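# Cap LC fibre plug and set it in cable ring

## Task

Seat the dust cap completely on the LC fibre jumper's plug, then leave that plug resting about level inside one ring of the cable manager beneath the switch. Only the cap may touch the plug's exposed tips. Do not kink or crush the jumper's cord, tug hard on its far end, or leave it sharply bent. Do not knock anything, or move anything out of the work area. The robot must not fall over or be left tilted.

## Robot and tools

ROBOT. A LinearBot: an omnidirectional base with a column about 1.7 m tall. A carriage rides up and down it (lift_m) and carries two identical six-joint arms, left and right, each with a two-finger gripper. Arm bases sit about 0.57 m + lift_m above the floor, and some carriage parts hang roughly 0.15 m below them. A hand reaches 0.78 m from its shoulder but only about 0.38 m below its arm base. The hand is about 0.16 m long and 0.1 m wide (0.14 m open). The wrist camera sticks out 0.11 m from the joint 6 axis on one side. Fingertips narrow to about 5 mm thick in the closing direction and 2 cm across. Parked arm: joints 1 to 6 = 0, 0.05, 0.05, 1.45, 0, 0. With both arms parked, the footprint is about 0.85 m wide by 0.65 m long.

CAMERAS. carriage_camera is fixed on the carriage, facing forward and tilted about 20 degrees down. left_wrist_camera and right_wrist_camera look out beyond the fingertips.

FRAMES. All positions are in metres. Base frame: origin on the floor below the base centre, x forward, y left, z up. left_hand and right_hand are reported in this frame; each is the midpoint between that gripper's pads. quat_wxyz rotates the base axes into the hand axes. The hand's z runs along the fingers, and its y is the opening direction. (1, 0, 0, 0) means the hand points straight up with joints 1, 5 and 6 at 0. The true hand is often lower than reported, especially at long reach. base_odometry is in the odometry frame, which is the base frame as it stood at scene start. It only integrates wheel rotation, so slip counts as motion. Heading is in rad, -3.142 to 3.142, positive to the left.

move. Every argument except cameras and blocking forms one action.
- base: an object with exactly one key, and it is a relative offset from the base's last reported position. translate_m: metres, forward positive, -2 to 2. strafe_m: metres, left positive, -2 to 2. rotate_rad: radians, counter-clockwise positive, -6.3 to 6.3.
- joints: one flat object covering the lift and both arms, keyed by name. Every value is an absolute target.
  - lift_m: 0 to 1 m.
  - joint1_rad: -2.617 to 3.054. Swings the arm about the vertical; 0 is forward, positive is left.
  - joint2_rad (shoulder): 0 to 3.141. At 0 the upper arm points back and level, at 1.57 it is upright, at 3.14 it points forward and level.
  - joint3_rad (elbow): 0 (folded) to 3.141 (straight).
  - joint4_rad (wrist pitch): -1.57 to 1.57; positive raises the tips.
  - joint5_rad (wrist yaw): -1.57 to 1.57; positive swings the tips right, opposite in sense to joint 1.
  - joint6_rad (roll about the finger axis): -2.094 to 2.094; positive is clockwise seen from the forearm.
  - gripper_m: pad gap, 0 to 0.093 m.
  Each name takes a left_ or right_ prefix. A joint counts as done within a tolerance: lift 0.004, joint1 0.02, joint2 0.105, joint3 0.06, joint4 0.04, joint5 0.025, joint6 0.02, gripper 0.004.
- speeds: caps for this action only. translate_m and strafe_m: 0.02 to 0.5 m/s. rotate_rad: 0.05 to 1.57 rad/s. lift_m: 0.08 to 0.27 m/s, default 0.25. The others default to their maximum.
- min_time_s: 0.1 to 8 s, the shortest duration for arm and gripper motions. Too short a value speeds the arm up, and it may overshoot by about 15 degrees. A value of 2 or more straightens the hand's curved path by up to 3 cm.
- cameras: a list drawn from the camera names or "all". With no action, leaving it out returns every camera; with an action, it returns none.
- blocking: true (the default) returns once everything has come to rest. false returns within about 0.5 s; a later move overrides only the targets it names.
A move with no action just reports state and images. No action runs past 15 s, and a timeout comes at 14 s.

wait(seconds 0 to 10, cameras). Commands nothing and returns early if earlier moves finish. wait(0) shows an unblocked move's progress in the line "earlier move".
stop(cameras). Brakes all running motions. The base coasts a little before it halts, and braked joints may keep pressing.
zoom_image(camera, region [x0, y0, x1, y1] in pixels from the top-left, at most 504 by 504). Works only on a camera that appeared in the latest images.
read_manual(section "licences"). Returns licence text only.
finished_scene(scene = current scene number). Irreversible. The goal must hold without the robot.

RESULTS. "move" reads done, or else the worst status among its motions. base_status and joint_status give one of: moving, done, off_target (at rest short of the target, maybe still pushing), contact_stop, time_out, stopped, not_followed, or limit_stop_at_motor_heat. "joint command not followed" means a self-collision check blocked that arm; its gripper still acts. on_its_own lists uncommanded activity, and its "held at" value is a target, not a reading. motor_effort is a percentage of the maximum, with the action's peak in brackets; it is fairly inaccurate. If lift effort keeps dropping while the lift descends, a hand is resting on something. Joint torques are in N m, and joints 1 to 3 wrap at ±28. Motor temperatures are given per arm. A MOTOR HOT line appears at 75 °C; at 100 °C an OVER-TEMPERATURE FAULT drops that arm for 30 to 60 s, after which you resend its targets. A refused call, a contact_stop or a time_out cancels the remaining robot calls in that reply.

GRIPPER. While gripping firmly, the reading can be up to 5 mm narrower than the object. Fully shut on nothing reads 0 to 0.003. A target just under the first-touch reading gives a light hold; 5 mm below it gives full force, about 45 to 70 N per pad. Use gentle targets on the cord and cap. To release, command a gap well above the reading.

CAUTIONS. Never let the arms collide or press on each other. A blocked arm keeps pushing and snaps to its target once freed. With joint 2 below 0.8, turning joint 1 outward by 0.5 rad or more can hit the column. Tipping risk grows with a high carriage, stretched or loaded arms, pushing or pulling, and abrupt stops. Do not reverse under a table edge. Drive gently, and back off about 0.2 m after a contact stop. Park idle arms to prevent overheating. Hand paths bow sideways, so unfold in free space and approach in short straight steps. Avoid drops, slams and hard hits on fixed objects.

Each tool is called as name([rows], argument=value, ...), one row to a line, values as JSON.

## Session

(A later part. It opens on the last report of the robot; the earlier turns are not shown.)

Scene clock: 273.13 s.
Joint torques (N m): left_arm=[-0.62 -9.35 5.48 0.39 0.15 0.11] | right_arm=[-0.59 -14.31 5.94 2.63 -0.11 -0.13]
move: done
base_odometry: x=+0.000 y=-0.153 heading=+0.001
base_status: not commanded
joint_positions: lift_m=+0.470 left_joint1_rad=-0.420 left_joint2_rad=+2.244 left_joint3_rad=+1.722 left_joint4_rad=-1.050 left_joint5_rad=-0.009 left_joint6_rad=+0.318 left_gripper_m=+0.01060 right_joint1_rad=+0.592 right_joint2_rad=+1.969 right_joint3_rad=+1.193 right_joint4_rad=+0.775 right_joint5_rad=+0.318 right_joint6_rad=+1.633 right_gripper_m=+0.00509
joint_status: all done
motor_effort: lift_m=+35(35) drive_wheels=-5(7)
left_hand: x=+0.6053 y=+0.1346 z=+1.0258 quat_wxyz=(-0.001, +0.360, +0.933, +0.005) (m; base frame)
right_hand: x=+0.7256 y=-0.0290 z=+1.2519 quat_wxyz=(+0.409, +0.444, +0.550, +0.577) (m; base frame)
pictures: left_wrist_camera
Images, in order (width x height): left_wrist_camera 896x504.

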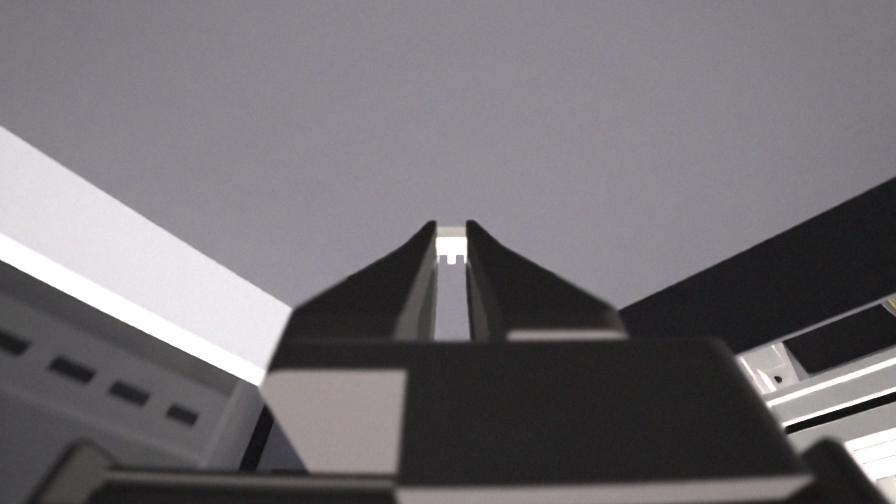

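move(joints={"left_gripper_m": 0.026}, min_time_s=0.6)

move(joints={"left_joint2_rad": 2.2693, "left_joint3_rad": 1.6906, "left_joint4_rad": -1.0125}, min_time_s=1.0, cameras=["left_wrist_camera"])

zoom_image(camera="left_wrist_camera", region=[380, 160, 540, 280])

Scene clock: 293.53 s.
Joint torques (N m): left_arm=[-0.64 -9.33 5.49 0.39 0.15 0.11] | right_arm=[-0.61 -14.31 5.94 2.63 -0.1 -0.12]
move: done
base_odometry: x=+0.000 y=-0.153 heading=+0.001
base_status: not commanded
joint_positions: lift_m=+0.470 left_joint1_rad=-0.420 left_joint2_rad=+2.244 left_joint3_rad=+1.722 left_joint4_rad=-1.050 left_joint5_rad=-0.009 left_joint6_rad=+0.318 left_gripper_m=+0.02589 right_joint1_rad=+0.592 right_joint2_rad=+1.969 right_joint3_rad=+1.193 right_joint4_rad=+0.775 right_joint5_rad=+0.318 right_joint6_rad=+1.633 right_gripper_m=+0.00509
joint_status: all done
motor_effort: lift_m=+35(35) drive_wheels=-5(5)
left_hand: x=+0.6053 y=+0.1346 z=+1.0258 quat_wxyz=(-0.001, +0.360, +0.933, +0.005) (m; base frame)
right_hand: x=+0.7256 y=-0.0290 z=+1.2519 quat_wxyz=(+0.409, +0.444, +0.550, +0.577) (m; base frame)
pictures: none

Scene clock: 294.83 s.
Joint torques (N m): left_arm=[-0.64 -9.21 4.89 0.48 0.16 0.11] | right_arm=[-0.58 -14.3 5.94 2.62 -0.1 -0.13]
move: done
base_odometry: x=+0.000 y=-0.153 heading=+0.001
base_status: not commanded
joint_positions: lift_m=+0.470 left_joint1_rad=-0.420 left_joint2_rad=+2.250 left_joint3_rad=+1.712 left_joint4_rad=-1.034 left_joint5_rad=-0.009 left_joint6_rad=+0.318 left_gripper_m=+0.02589 right_joint1_rad=+0.592 right_joint2_rad=+1.969 right_joint3_rad=+1.193 right_joint4_rad=+0.775 right_joint5_rad=+0.317 right_joint6_rad=+1.633 right_gripper_m=+0.00509
joint_status: all done
motor_effort: lift_m=+35(35) drive_wheels=-4(5)
left_hand: x=+0.6054 y=+0.1345 z=+1.0209 quat_wxyz=(+0.000, +0.360, +0.933, +0.005) (m; base frame)
right_hand: x=+0.7256 y=-0.0289 z=+1.2520 quat_wxyz=(+0.409, +0.444, +0.550, +0.577) (m; base frame)
pictures: left_wrist_camera
Images, in order (width x height): left_wrist_camera 896x504.

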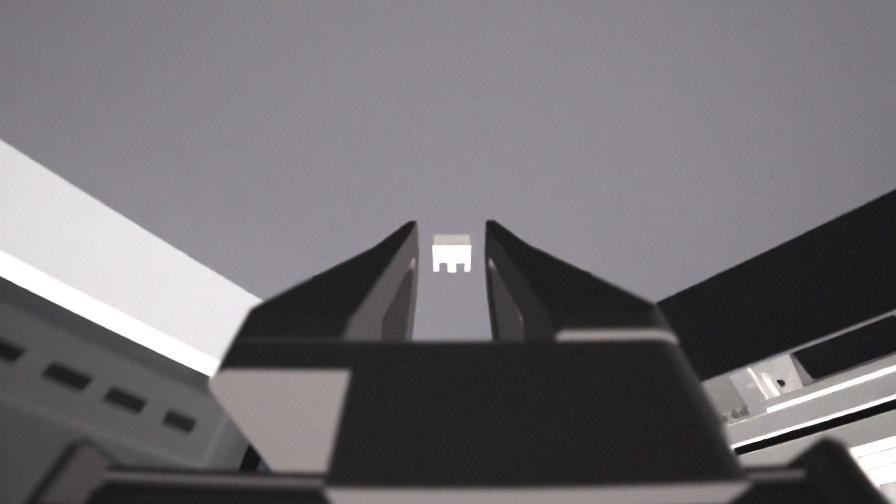

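Scaled by 3.150 from the camera's 896x504 image, which has a finer 1280x720 frame.

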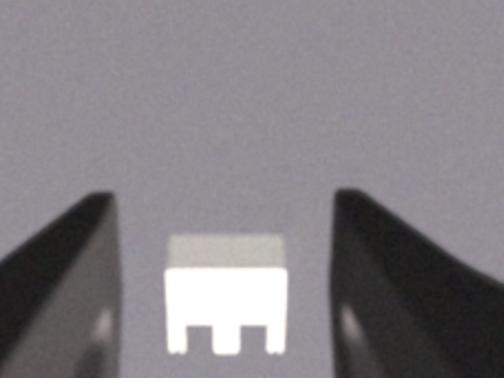

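move(joints={"left_joint2_rad": 2.275, "left_joint3_rad": 1.679, "left_joint4_rad": -0.999}, min_time_s=0.8)

move(joints={"left_gripper_m": 0.0095}, min_time_s=1.5, cameras=["left_wrist_camera"])

zoom_image(camera="left_wrist_camera", region=[400, 190, 500, 290])

Scene clock: 303.13 s.
Joint torques (N m): left_arm=[-0.65 -8.73 4.19 0.59 0.16 0.11] | right_arm=[-0.61 -14.28 5.94 2.62 -0.1 -0.12]
Motor temperatures (°C): left_arm=[29 47 48 31 29 33 33] | right_arm=[31 48 44 47 31 30 35]
move: done
base_odometry: x=+0.000 y=-0.153 heading=+0.001
base_status: not commanded
joint_positions: lift_m=+0.470 left_joint1_rad=-0.420 left_joint2_rad=+2.250 left_joint3_rad=+1.708 left_joint4_rad=-1.030 left_joint5_rad=-0.009 left_joint6_rad=+0.318 left_gripper_m=+0.02589 right_joint1_rad=+0.592 right_joint2_rad=+1.969 right_joint3_rad=+1.193 right_joint4_rad=+0.775 right_joint5_rad=+0.317 right_joint6_rad=+1.633 right_gripper_m=+0.00509
joint_status: all done
motor_effort: lift_m=+35(35) drive_wheels=+0(5)
left_hand: x=+0.6053 y=+0.1346 z=+1.0201 quat_wxyz=(+0.000, +0.361, +0.933, +0.005) (m; base frame)
right_hand: x=+0.7256 y=-0.0289 z=+1.2520 quat_wxyz=(+0.409, +0.444, +0.550, +0.577) (m; base frame)
pictures: none

Scene clock: 304.93 s.
Joint torques (N m): left_arm=[-0.39 -8.76 4.16 0.59 0.1 0.1] | right_arm=[-0.59 -14.31 5.93 2.62 -0.1 -0.13]
move: done
base_odometry: x=+0.000 y=-0.153 heading=+0.001
base_status: not commanded
joint_positions: lift_m=+0.470 left_joint1_rad=-0.423 left_joint2_rad=+2.250 left_joint3_rad=+1.708 left_joint4_rad=-1.031 left_joint5_rad=-0.002 left_joint6_rad=+0.319 left_gripper_m=+0.01238 right_joint1_rad=+0.592 right_joint2_rad=+1.969 right_joint3_rad=+1.193 right_joint4_rad=+0.775 right_joint5_rad=+0.317 right_joint6_rad=+1.633 right_gripper_m=+0.00509
joint_status: all done
motor_effort: lift_m=+35(35) drive_wheels=-1(6)
left_hand: x=+0.6042 y=+0.1324 z=+1.0201 quat_wxyz=(-0.001, +0.362, +0.932, +0.001) (m; base frame)
right_hand: x=+0.7256 y=-0.0289 z=+1.2520 quat_wxyz=(+0.409, +0.444, +0.550, +0.577) (m; base frame)
pictures: left_wrist_camera
Images, in order (width x height): left_wrist_camera 896x504.

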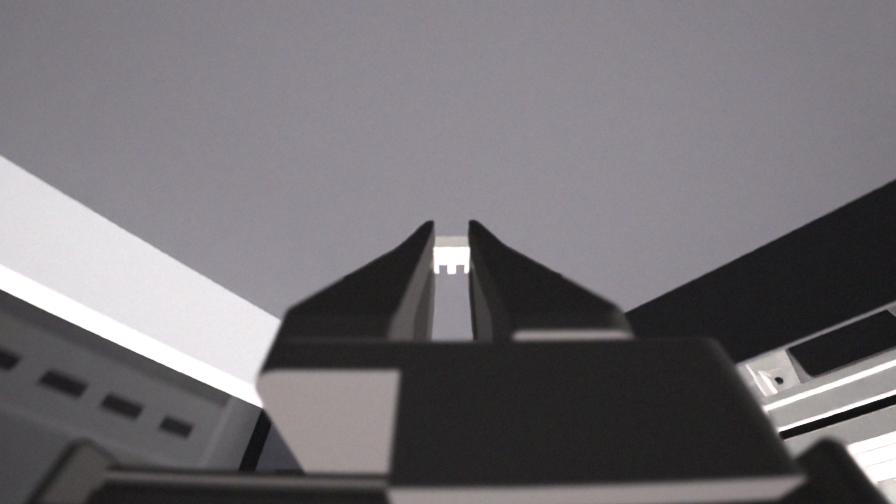

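Scaled by 5.040 from the camera's 896x504 image, which has a finer 1280x720 frame.

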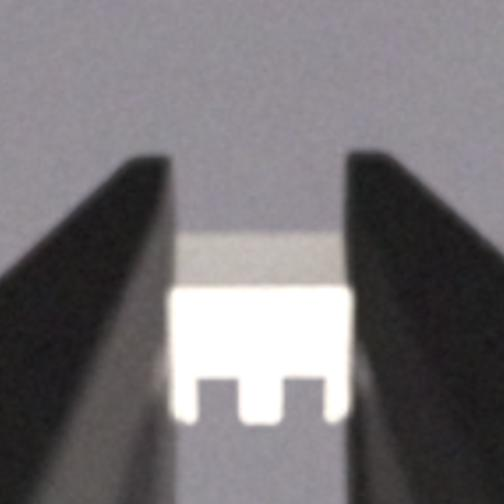

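move(joints={"left_joint2_rad": 2.175, "left_joint3_rad": 1.978, "left_joint4_rad": -1.325, "right_joint1_rad": 0.675, "right_joint2_rad": 1.814, "right_joint3_rad": 1.003, "right_joint4_rad": 0.826, "right_joint5_rad": 0.403}, min_time_s=3, cameras=["all"])

zoom_image(camera="left_wrist_camera", region=[400, 190, 500, 290])

zoom_image(camera="right_wrist_camera", region=[370, 100, 540, 340])

Scene clock: 346.27 s.
Joint torques (N m): left_arm=[-0.42 -14.52 9.8 0.08 0.1 0.1] | right_arm=[0.62 -12.68 5.74 2.6 0.13 -0.13]
move: done
base_odometry: x=+0.000 y=-0.153 heading=+0.001
base_status: not commanded
joint_positions: lift_m=+0.470 left_joint1_rad=-0.423 left_joint2_rad=+2.220 left_joint3_rad=+1.945 left_joint4_rad=-1.312 left_joint5_rad=-0.002 left_joint6_rad=+0.319 left_gripper_m=+0.01236 right_joint1_rad=+0.669 right_joint2_rad=+1.841 right_joint3_rad=+1.017 right_joint4_rad=+0.823 right_joint5_rad=+0.392 right_joint6_rad=+1.633 right_gripper_m=+0.00509
joint_status: all done
motor_effort: lift_m=+35(35) drive_wheels=+0(7)
left_hand: x=+0.6054 y=+0.1319 z=+1.0909 quat_wxyz=(-0.008, +0.362, +0.932, +0.001) (m; base frame)
right_hand: x=+0.6768 y=-0.0269 z=+1.2530 quat_wxyz=(+0.408, +0.444, +0.551, +0.577) (m; base frame)
pictures: carriage_camera, left_wrist_camera, right_wrist_camera
Images, in order (width x height): carriage_camera 896x504, left_wrist_camera 896x504, right_wrist_camera 896x504.

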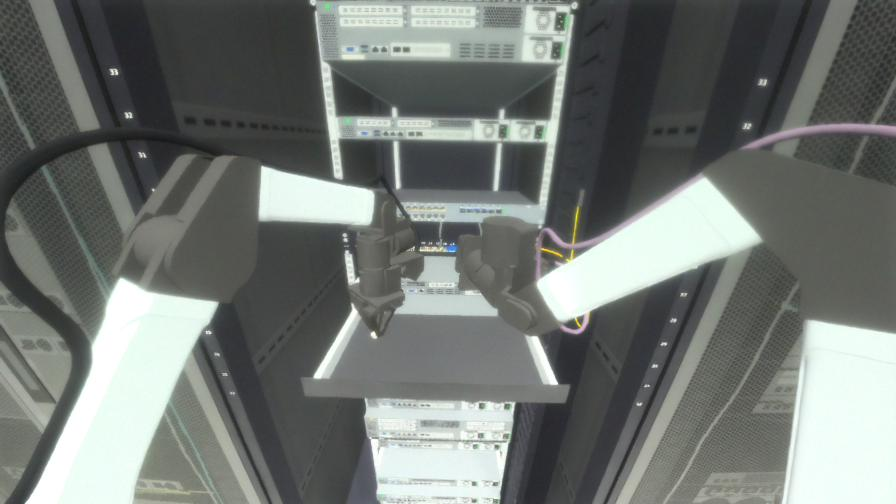

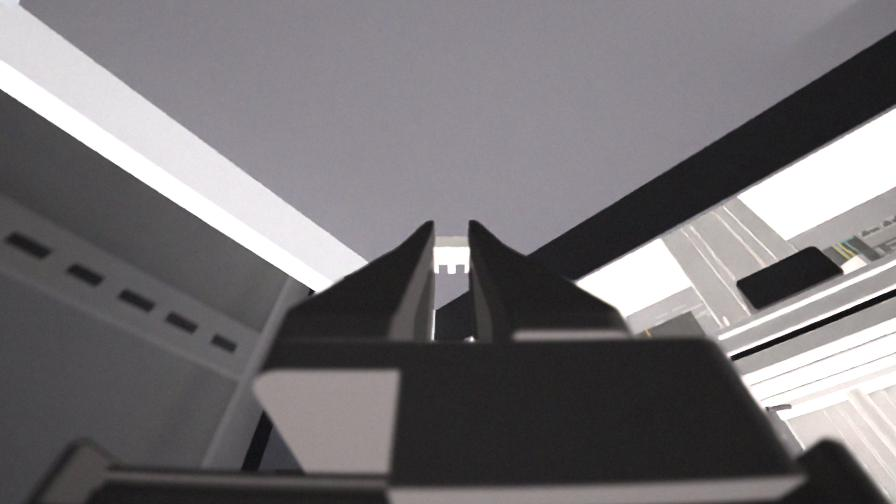

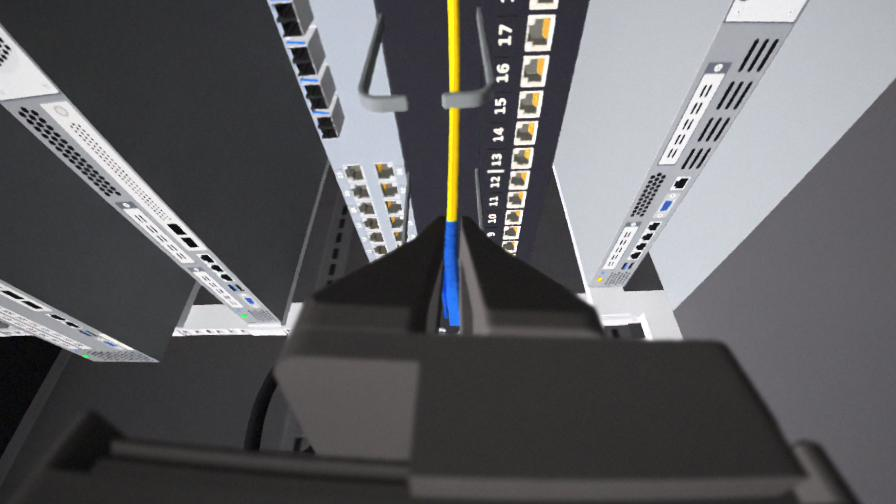

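Scaled by 5.040 from the camera's 896x504 image, which has a finer 1280x720 frame.

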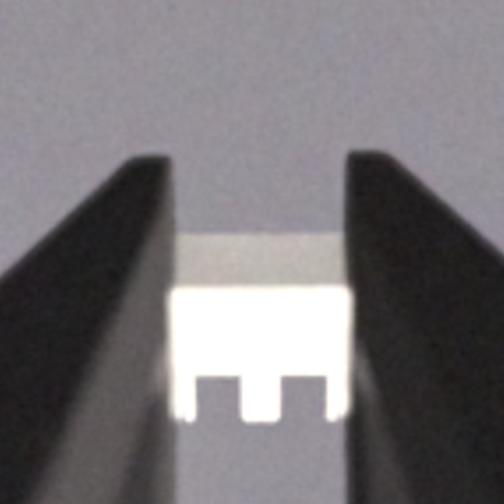

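Scaled by 2.100 from the camera's 896x504 image, which has a finer 1280x720 frame.

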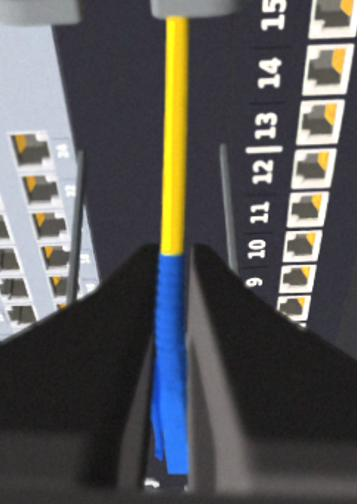

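move(joints={"lift_m": 0.58, "left_joint1_rad": -0.543, "left_joint2_rad": 1.98, "left_joint3_rad": 1.388, "left_joint4_rad": -0.965, "left_joint5_rad": 0.0, "left_joint6_rad": -1.80, "right_joint1_rad": 1.022, "right_joint2_rad": 2.265, "right_joint3_rad": 0.806, "right_joint4_rad": 1.425, "right_joint5_rad": 1.026}, min_time_s=3.5, cameras=["all"])

zoom_image(camera="left_wrist_camera", region=[380, 100, 540, 300])

Scene clock: 398.60 s.
Joint torques (N m): left_arm=[-0.65 -12.1 5.23 0.22 -0.01 -0.09] | right_arm=[0.59 -9.07 2.92 2.2 0.13 -0.12]
Motor temperatures (°C): left_arm=[29 63 50 31 29 33 34] | right_arm=[31 50 44 48 31 30 35]
move: done
base_odometry: x=+0.000 y=-0.153 heading=+0.001
base_status: not commanded
joint_positions: lift_m=+0.580 left_joint1_rad=-0.535 left_joint2_rad=+2.019 left_joint3_rad=+1.402 left_joint4_rad=-0.979 left_joint5_rad=-0.002 left_joint6_rad=-1.788 left_gripper_m=+0.01236 right_joint1_rad=+1.015 right_joint2_rad=+2.249 right_joint3_rad=+0.816 right_joint4_rad=+1.421 right_joint5_rad=+1.016 right_joint6_rad=+1.633 right_gripper_m=+0.00509
joint_status: all done
motor_effort: lift_m=+35(43) drive_wheels=-1(6)
left_hand: x=+0.5275 y=+0.1224 z=+1.1446 quat_wxyz=(-0.004, -0.586, +0.810, +0.012) (m; base frame)
right_hand: x=+0.5752 y=-0.0073 z=+1.2168 quat_wxyz=(+0.485, +0.515, +0.488, +0.511) (m; base frame)
pictures: carriage_camera, left_wrist_camera, right_wrist_camera
Images, in order (width x height): carriage_camera 896x504, left_wrist_camera 896x504, right_wrist_camera 896x504.

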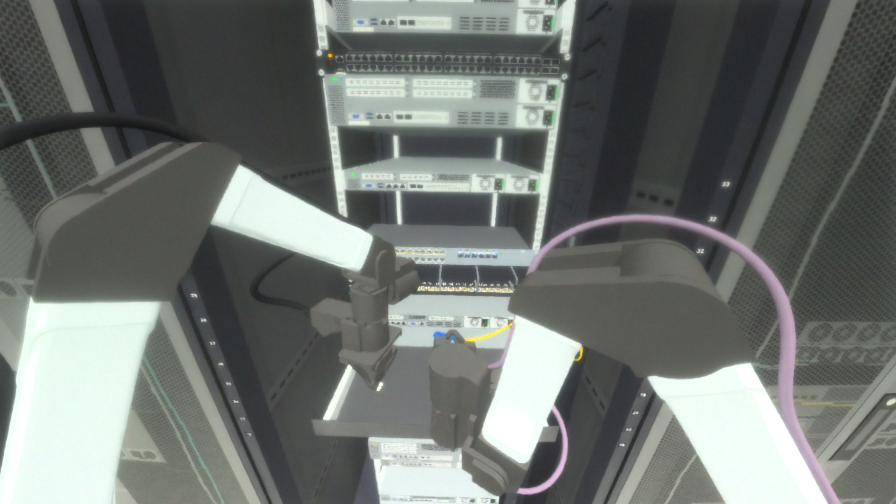

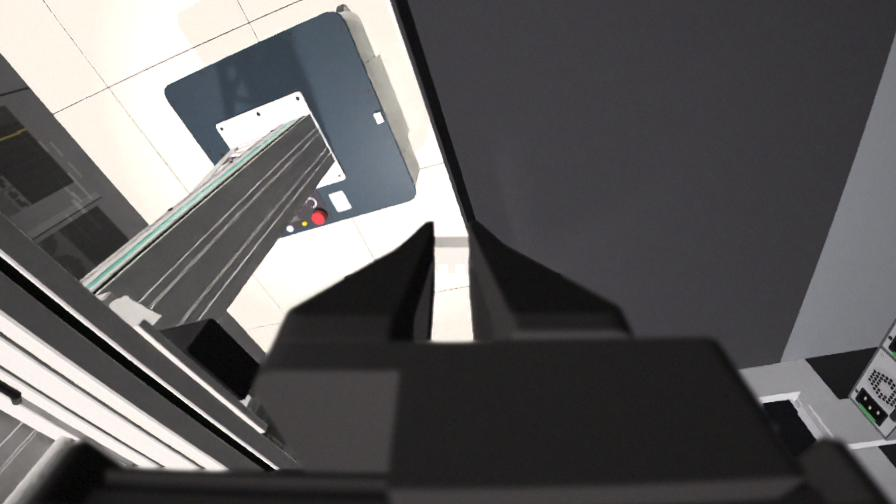

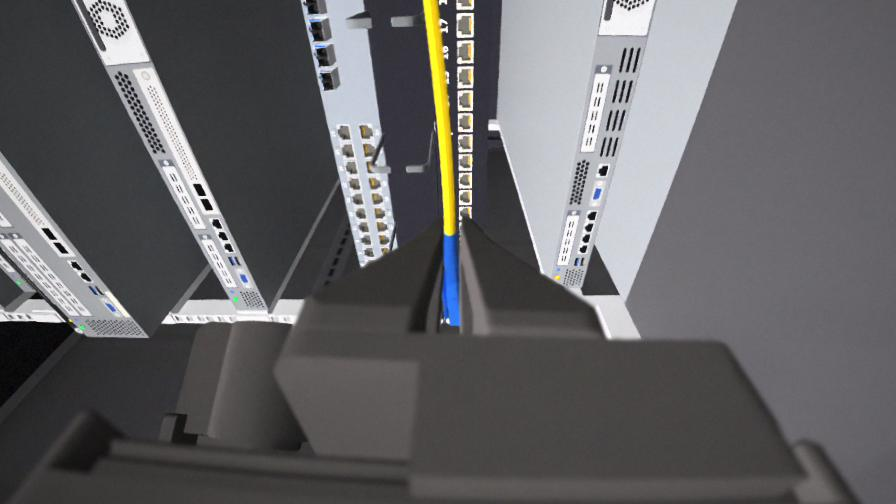

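Scaled by 2.520 from the camera's 896x504 image, which has a finer 1280x720 frame.

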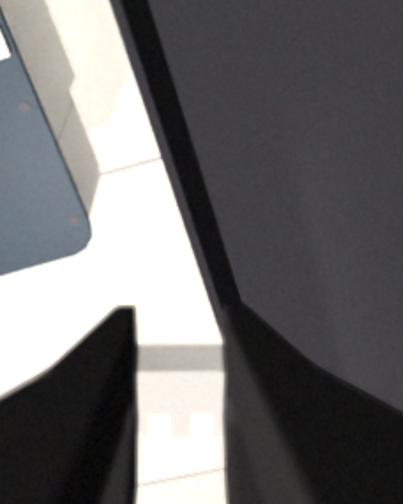

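move(joints={"left_joint1_rad": -0.539, "left_joint2_rad": 2.362, "left_joint3_rad": 2.29, "left_joint4_rad": -1.495, "left_joint5_rad": 0.0, "left_joint6_rad": -1.80}, min_time_s=2.5, cameras=["left_wrist_camera", "right_wrist_camera", "carriage_camera"])

zoom_image(camera="left_wrist_camera", region=[400, 200, 500, 345])

zoom_image(camera="right_wrist_camera", region=[425, 220, 475, 340])

zoom_image(camera="carriage_camera", region=[330, 260, 530, 440])

Scene clock: 425.73 s.
Joint torques (N m): left_arm=[-0.31 -10.1 9.61 -0.01 -0.01 -0.09] | right_arm=[0.59 -9.09 2.92 2.17 0.12 -0.12]
Motor temperatures (°C): left_arm=[29 59 49 31 29 33 35] | right_arm=[31 48 42 49 31 30 36]
move: done
base_odometry: x=+0.000 y=-0.153 heading=+0.001
base_status: not commanded
joint_positions: lift_m=+0.580 left_joint1_rad=-0.535 left_joint2_rad=+2.345 left_joint3_rad=+2.257 left_joint4_rad=-1.481 left_joint5_rad=-0.002 left_joint6_rad=-1.789 left_gripper_m=+0.01236 right_joint1_rad=+1.015 right_joint2_rad=+2.249 right_joint3_rad=+0.816 right_joint4_rad=+1.422 right_joint5_rad=+1.017 right_joint6_rad=+1.633 right_gripper_m=+0.00509
joint_status: all done
motor_effort: lift_m=+35(35) drive_wheels=-1(6)
left_hand: x=+0.6064 y=+0.0757 z=+1.2264 quat_wxyz=(+0.001, -0.587, +0.810, +0.000) (m; base frame)
right_hand: x=+0.5752 y=-0.0076 z=+1.2170 quat_wxyz=(+0.486, +0.515, +0.487, +0.511) (m; base frame)
pictures: carriage_camera, left_wrist_camera, right_wrist_camera
Images, in order (width x height): carriage_camera 896x504, left_wrist_camera 896x504, right_wrist_camera 896x504.

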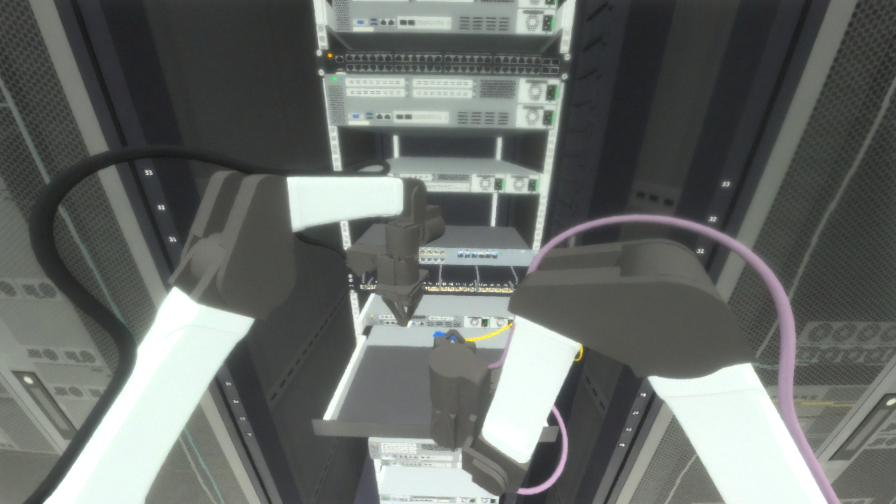

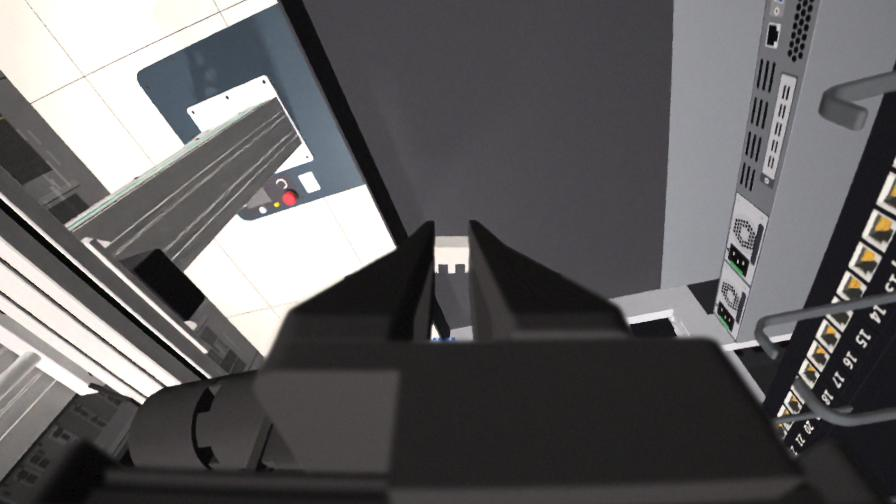

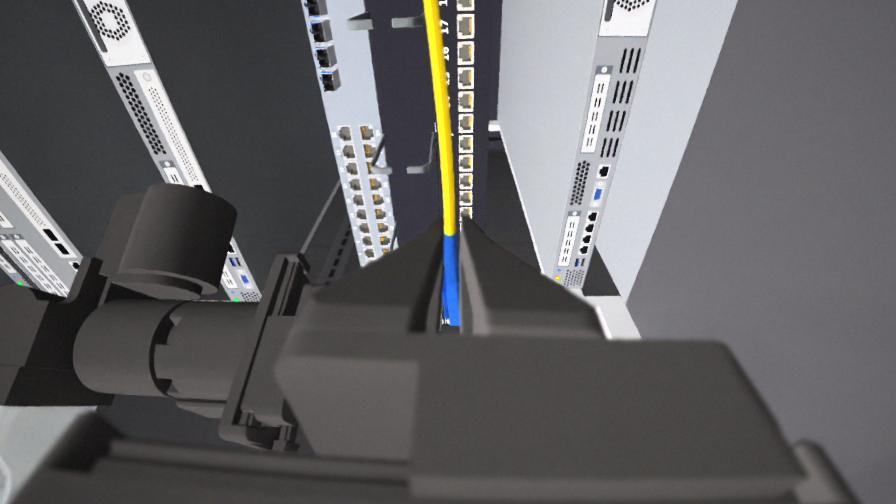

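Scaled by 3.476 from the camera's 896x504 image, which has a finer 1280x720 frame.

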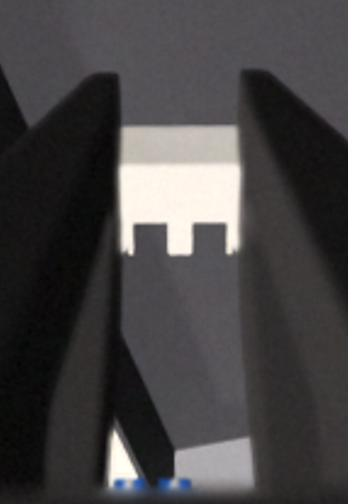

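Scaled by 4.200 from the camera's 896x504 image, which has a finer 1280x720 frame.

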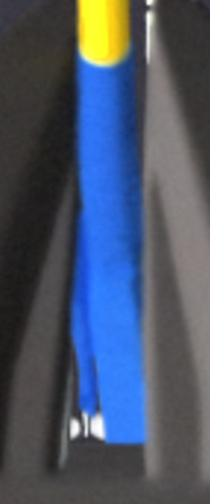

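Scaled by 2.520 from the camera's 896x504 image, which has a finer 1280x720 frame.

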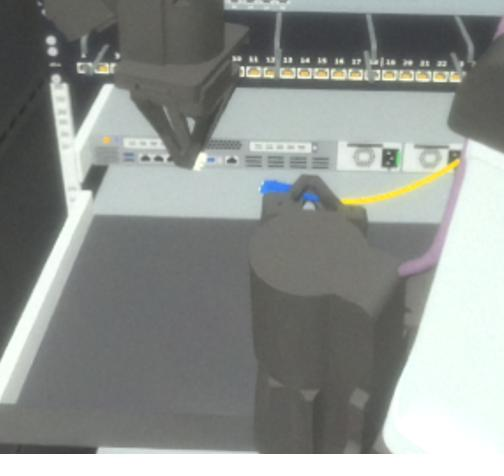

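move(joints={"left_joint1_rad": -0.601, "left_joint2_rad": 2.382, "left_joint3_rad": 2.302, "left_joint4_rad": -1.487, "left_joint5_rad": 0.0, "left_joint6_rad": -1.863}, min_time_s=1.5, cameras=["left_wrist_camera", "right_wrist_camera"])

zoom_image(camera="left_wrist_camera", region=[415, 230, 485, 345])

zoom_image(camera="right_wrist_camera", region=[425, 270, 475, 340])

Scene clock: 455.73 s.
Joint torques (N m): left_arm=[-0.59 -10.18 9.61 0.06 0 -0.1] | right_arm=[0.59 -9.09 2.95 2.17 0.11 -0.12]
Motor temperatures (°C): left_arm=[29 57 54 31 29 33 35] | right_arm=[31 47 41 50 31 30 36]
move: done
base_odometry: x=+0.000 y=-0.153 heading=+0.001
base_status: not commanded
joint_positions: lift_m=+0.580 left_joint1_rad=-0.593 left_joint2_rad=+2.366 left_joint3_rad=+2.269 left_joint4_rad=-1.482 left_joint5_rad=-0.002 left_joint6_rad=-1.852 left_gripper_m=+0.01236 right_joint1_rad=+1.015 right_joint2_rad=+2.249 right_joint3_rad=+0.816 right_joint4_rad=+1.422 right_joint5_rad=+1.017 right_joint6_rad=+1.633 right_gripper_m=+0.00509
joint_status: all done
motor_effort: lift_m=+35(35) drive_wheels=-2(6)
left_hand: x=+0.5937 y=+0.0523 z=+1.2206 quat_wxyz=(+0.000, -0.589, +0.808, +0.004) (m; base frame)
right_hand: x=+0.5752 y=-0.0076 z=+1.2170 quat_wxyz=(+0.486, +0.515, +0.487, +0.511) (m; base frame)
pictures: left_wrist_camera, right_wrist_camera
Images, in order (width x height): left_wrist_camera 896x504, right_wrist_camera 896x504.

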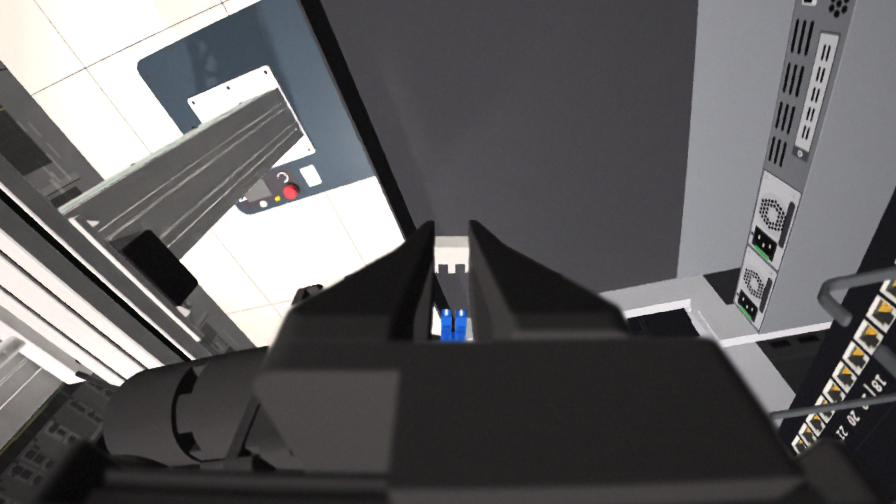

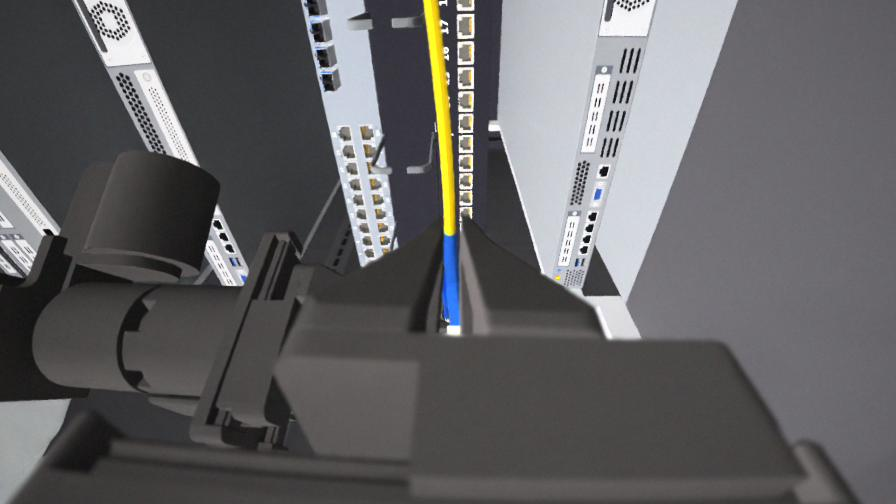

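Scaled by 4.383 from the camera's 896x504 image, which has a finer 1280x720 frame.

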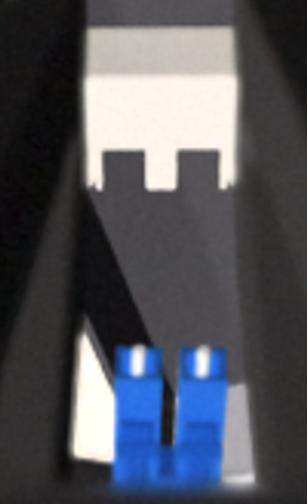

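Scaled by 7.200 from the camera's 896x504 image, which has a finer 1280x720 frame.

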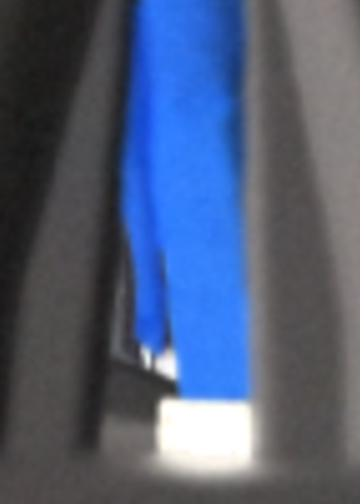

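move(joints={"left_joint1_rad": -0.646, "left_joint2_rad": 2.4303, "left_joint3_rad": 2.3848, "left_joint4_rad": -1.5215, "left_joint5_rad": 0.0, "left_joint6_rad": -1.908}, min_time_s=1.5, cameras=["left_wrist_camera", "right_wrist_camera"])

zoom_image(camera="left_wrist_camera", region=[415, 230, 485, 345])

zoom_image(camera="right_wrist_camera", region=[425, 270, 475, 340])

Scene clock: 487.23 s.
Joint torques (N m): left_arm=[-0.57 -10.43 9.57 -0.03 0 -0.09] | right_arm=[0.59 -9.07 2.93 2.17 0.11 -0.13]
Motor temperatures (°C): left_arm=[29 60 55 31 29 33 35] | right_arm=[31 47 41 50 31 30 36]
move: done
base_odometry: x=+0.000 y=-0.153 heading=+0.001
base_status: not commanded
joint_positions: lift_m=+0.580 left_joint1_rad=-0.638 left_joint2_rad=+2.413 left_joint3_rad=+2.352 left_joint4_rad=-1.509 left_joint5_rad=-0.002 left_joint6_rad=-1.896 left_gripper_m=+0.01236 right_joint1_rad=+1.015 right_joint2_rad=+2.249 right_joint3_rad=+0.816 right_joint4_rad=+1.422 right_joint5_rad=+1.017 right_joint6_rad=+1.633 right_gripper_m=+0.00509
joint_status: all done
motor_effort: lift_m=+35(35) drive_wheels=-3(5)
left_hand: x=+0.5894 y=+0.0299 z=+1.2201 quat_wxyz=(+0.001, -0.589, +0.808, +0.000) (m; base frame)
right_hand: x=+0.5752 y=-0.0076 z=+1.2170 quat_wxyz=(+0.486, +0.515, +0.487, +0.511) (m; base frame)
pictures: left_wrist_camera, right_wrist_camera
Images, in order (width x height): left_wrist_camera 896x504, right_wrist_camera 896x504.

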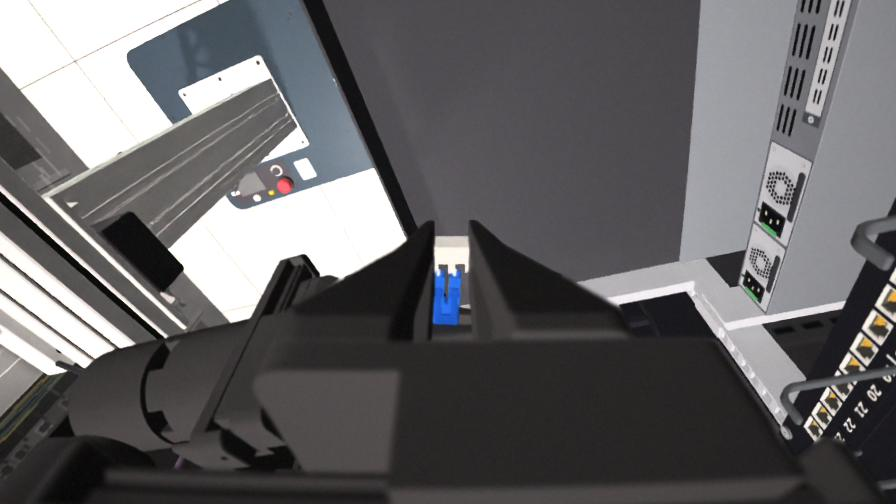

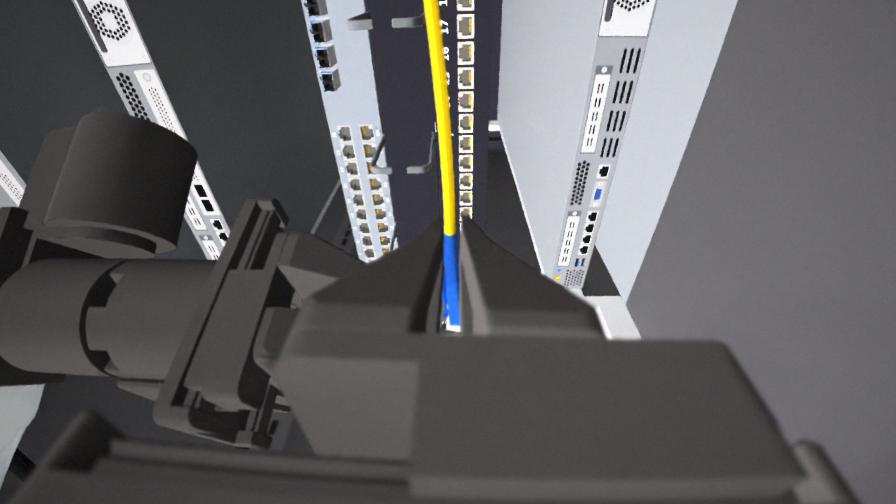

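Scaled by 4.383 from the camera's 896x504 image, which has a finer 1280x720 frame.

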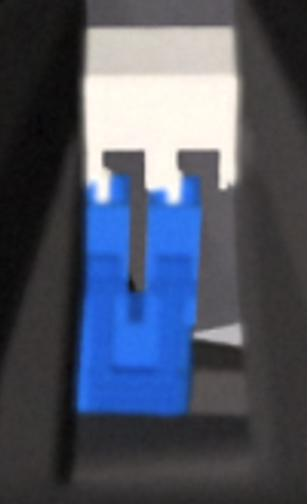

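Scaled by 7.200 from the camera's 896x504 image, which has a finer 1280x720 frame.

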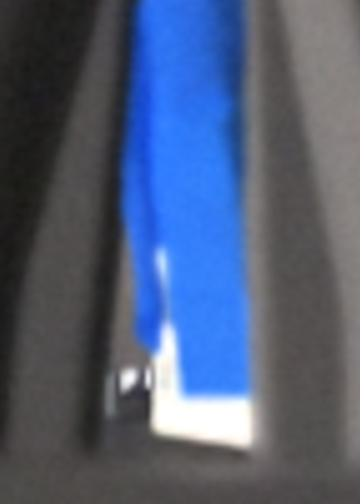

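move(joints={"left_joint1_rad": -0.626, "left_joint2_rad": 2.361, "left_joint3_rad": 2.297, "left_joint4_rad": -1.477, "left_joint6_rad": -1.878}, min_time_s=2, cameras=["left_wrist_camera", "right_wrist_camera"])

zoom_image(camera="left_wrist_camera", region=[390, 200, 510, 290])

zoom_image(camera="right_wrist_camera", region=[390, 190, 510, 280])

Scene clock: 567.83 s.
Joint torques (N m): left_arm=[0.73 -16.06 5.46 0.22 0 0.11] | right_arm=[0.57 -9.09 2.93 2.17 0.12 -0.12]
Motor temperatures (°C): left_arm=[29 59 58 30 29 33 35] | right_arm=[31 47 40 50 31 30 36]
move: done
base_odometry: x=+0.000 y=-0.153 heading=+0.001
base_status: not commanded
joint_positions: lift_m=+0.580 left_joint1_rad=-0.634 left_joint2_rad=+2.413 left_joint3_rad=+2.311 left_joint4_rad=-1.491 left_joint5_rad=-0.002 left_joint6_rad=-1.889 left_gripper_m=+0.01236 right_joint1_rad=+1.015 right_joint2_rad=+2.249 right_joint3_rad=+0.816 right_joint4_rad=+1.422 right_joint5_rad=+1.017 right_joint6_rad=+1.633 right_gripper_m=+0.00509
joint_status: all done
motor_effort: lift_m=+35(35) drive_wheels=-3(6)
left_hand: x=+0.5872 y=+0.0338 z=+1.2100 quat_wxyz=(-0.002, -0.587, +0.809, +0.011) (m; base frame)
right_hand: x=+0.5752 y=-0.0076 z=+1.2170 quat_wxyz=(+0.486, +0.515, +0.487, +0.511) (m; base frame)
pictures: left_wrist_camera, right_wrist_camera
Images, in order (width x height): left_wrist_camera 896x504, right_wrist_camera 896x504.

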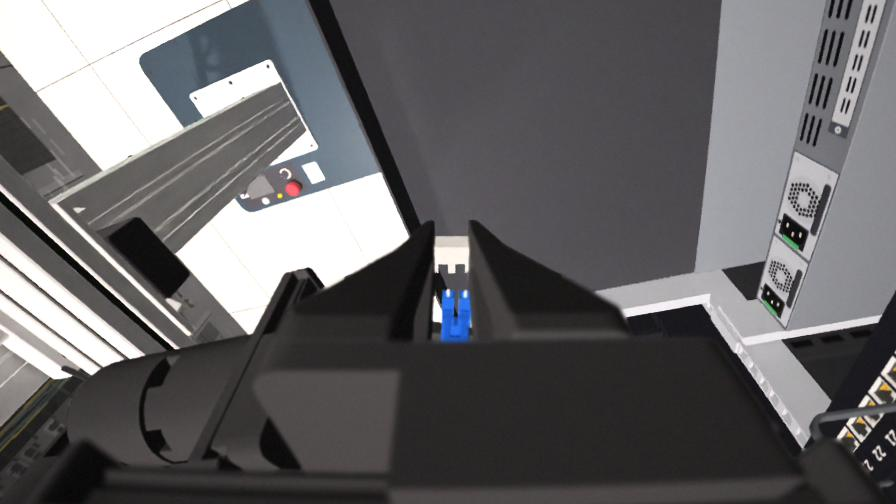

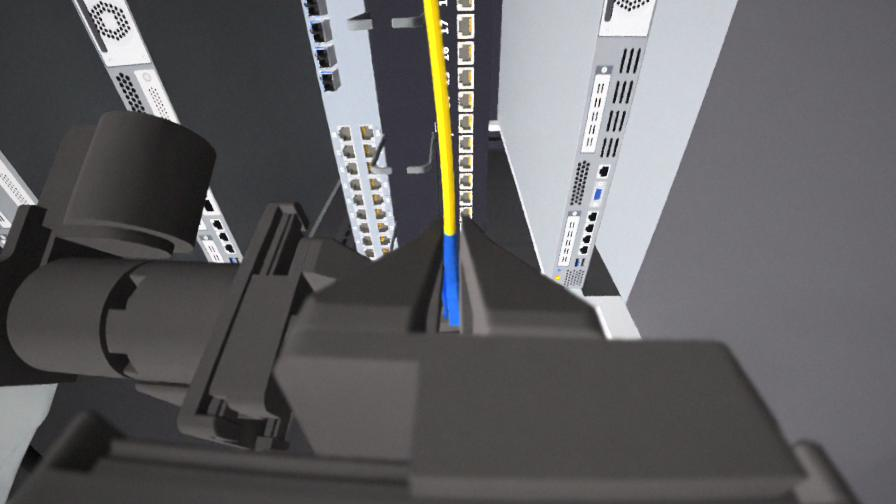

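Scaled by 4.200 from the camera's 896x504 image, which has a finer 1280x720 frame.

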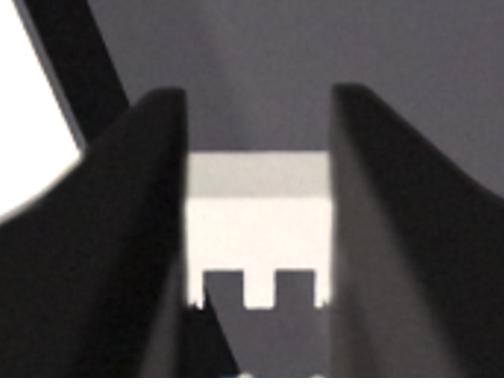

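Scaled by 4.200 from the camera's 896x504 image, which has a finer 1280x720 frame.

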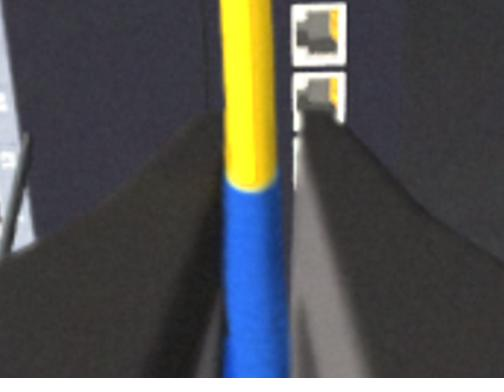

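move(joints={"left_joint1_rad": -0.62, "left_joint2_rad": 2.34, "left_joint3_rad": 2.29, "left_joint4_rad": -1.47, "left_joint6_rad": -1.878}, min_time_s=1.5, cameras=[])

Scene clock: 584.67 s.
Joint torques (N m): left_arm=[0.76 -15.76 5.48 0.27 0 0.11] | right_arm=[0.58 -9.1 2.93 2.17 0.11 -0.13]
Motor temperatures (°C): left_arm=[29 65 54 30 29 33 36] | right_arm=[31 47 39 50 31 30 36]
move: done
base_odometry: x=+0.000 y=-0.153 heading=+0.001
base_status: not commanded
joint_positions: lift_m=+0.580 left_joint1_rad=-0.629 left_joint2_rad=+2.390 left_joint3_rad=+2.304 left_joint4_rad=-1.484 left_joint5_rad=-0.002 left_joint6_rad=-1.889 left_gripper_m=+0.01236 right_joint1_rad=+1.015 right_joint2_rad=+2.249 right_joint3_rad=+0.816 right_joint4_rad=+1.422 right_joint5_rad=+1.017 right_joint6_rad=+1.633 right_gripper_m=+0.00509
joint_status: all done
motor_effort: lift_m=+35(35) drive_wheels=-3(6)
left_hand: x=+0.5894 y=+0.0352 z=+1.2186 quat_wxyz=(+0.001, -0.589, +0.808, +0.000) (m; base frame)
right_hand: x=+0.5752 y=-0.0076 z=+1.2170 quat_wxyz=(+0.486, +0.515, +0.487, +0.511) (m; base frame)
pictures: none
No camera images: "cameras" was empty.

move(joints={"left_joint1_rad": -0.640, "left_joint3_rad": 2.345, "left_joint4_rad": -1.502}, min_time_s=1, cameras=["left_wrist_camera", "right_wrist_camera"])

zoom_image(camera="left_wrist_camera", region=[405, 220, 495, 310])

zoom_image(camera="right_wrist_camera", region=[390, 230, 510, 350])

Scene clock: 592.60 s.
Joint torques (N m): left_arm=[-0.55 -15.75 9.51 -0.02 0.01 0.11] | right_arm=[0.58 -9.09 2.93 2.18 0.11 -0.13]
Motor temperatures (°C): left_arm=[29 66 53 30 29 33 36] | right_arm=[31 47 39 50 31 30 36]
move: done
base_odometry: x=+0.000 y=-0.153 heading=+0.001
base_status: not commanded
joint_positions: lift_m=+0.580 left_joint1_rad=-0.632 left_joint2_rad=+2.390 left_joint3_rad=+2.313 left_joint4_rad=-1.489 left_joint5_rad=-0.002 left_joint6_rad=-1.889 left_gripper_m=+0.01236 right_joint1_rad=+1.015 right_joint2_rad=+2.249 right_joint3_rad=+0.816 right_joint4_rad=+1.422 right_joint5_rad=+1.017 right_joint6_rad=+1.633 right_gripper_m=+0.00509
joint_status: all done
motor_effort: lift_m=+35(35) drive_wheels=-5(7)
left_hand: x=+0.5890 y=+0.0335 z=+1.2208 quat_wxyz=(+0.002, -0.588, +0.809, -0.002) (m; base frame)
right_hand: x=+0.5752 y=-0.0076 z=+1.2170 quat_wxyz=(+0.486, +0.515, +0.487, +0.511) (m; base frame)
pictures: left_wrist_camera, right_wrist_camera
Images, in order (width x height): left_wrist_camera 896x504, right_wrist_camera 896x504.

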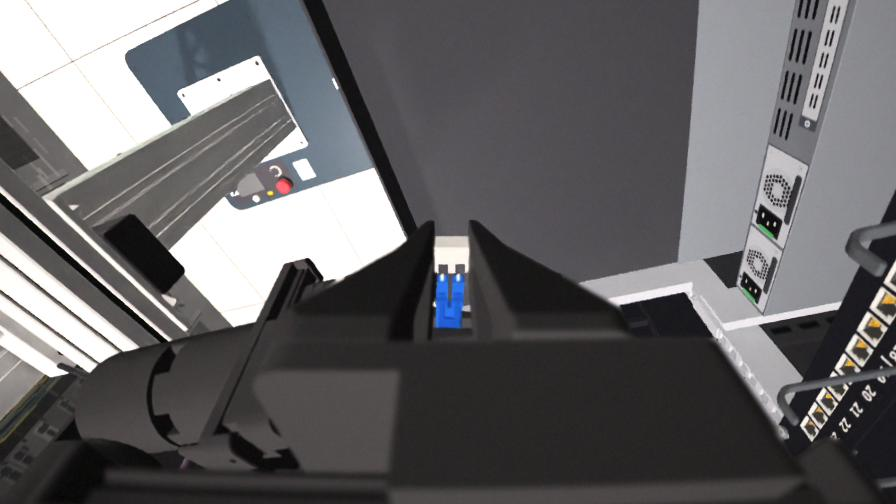

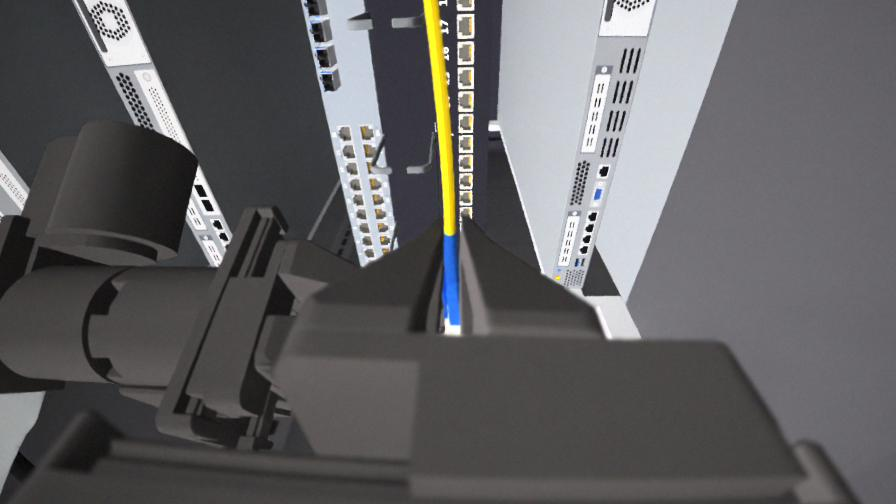

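Scaled by 5.600 from the camera's 896x504 image, which has a finer 1280x720 frame.

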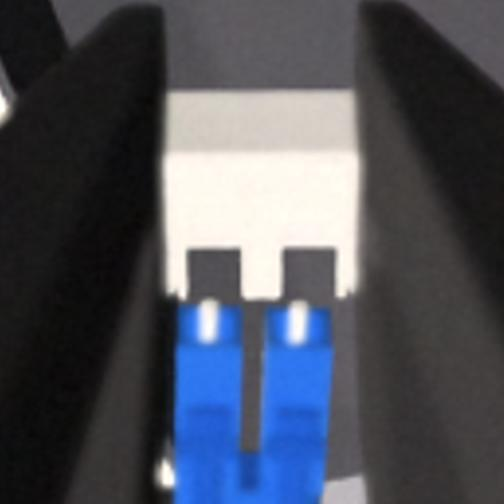

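Scaled by 4.200 from the camera's 896x504 image, which has a finer 1280x720 frame.

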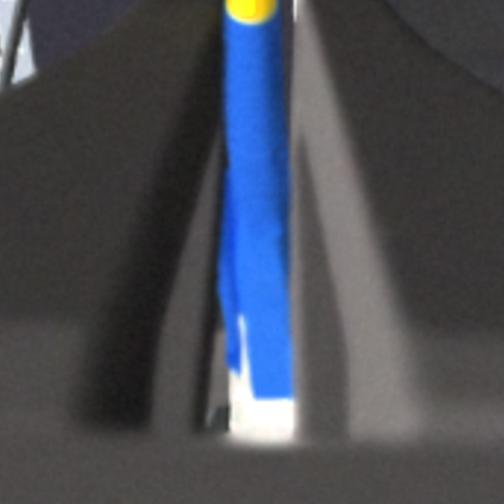

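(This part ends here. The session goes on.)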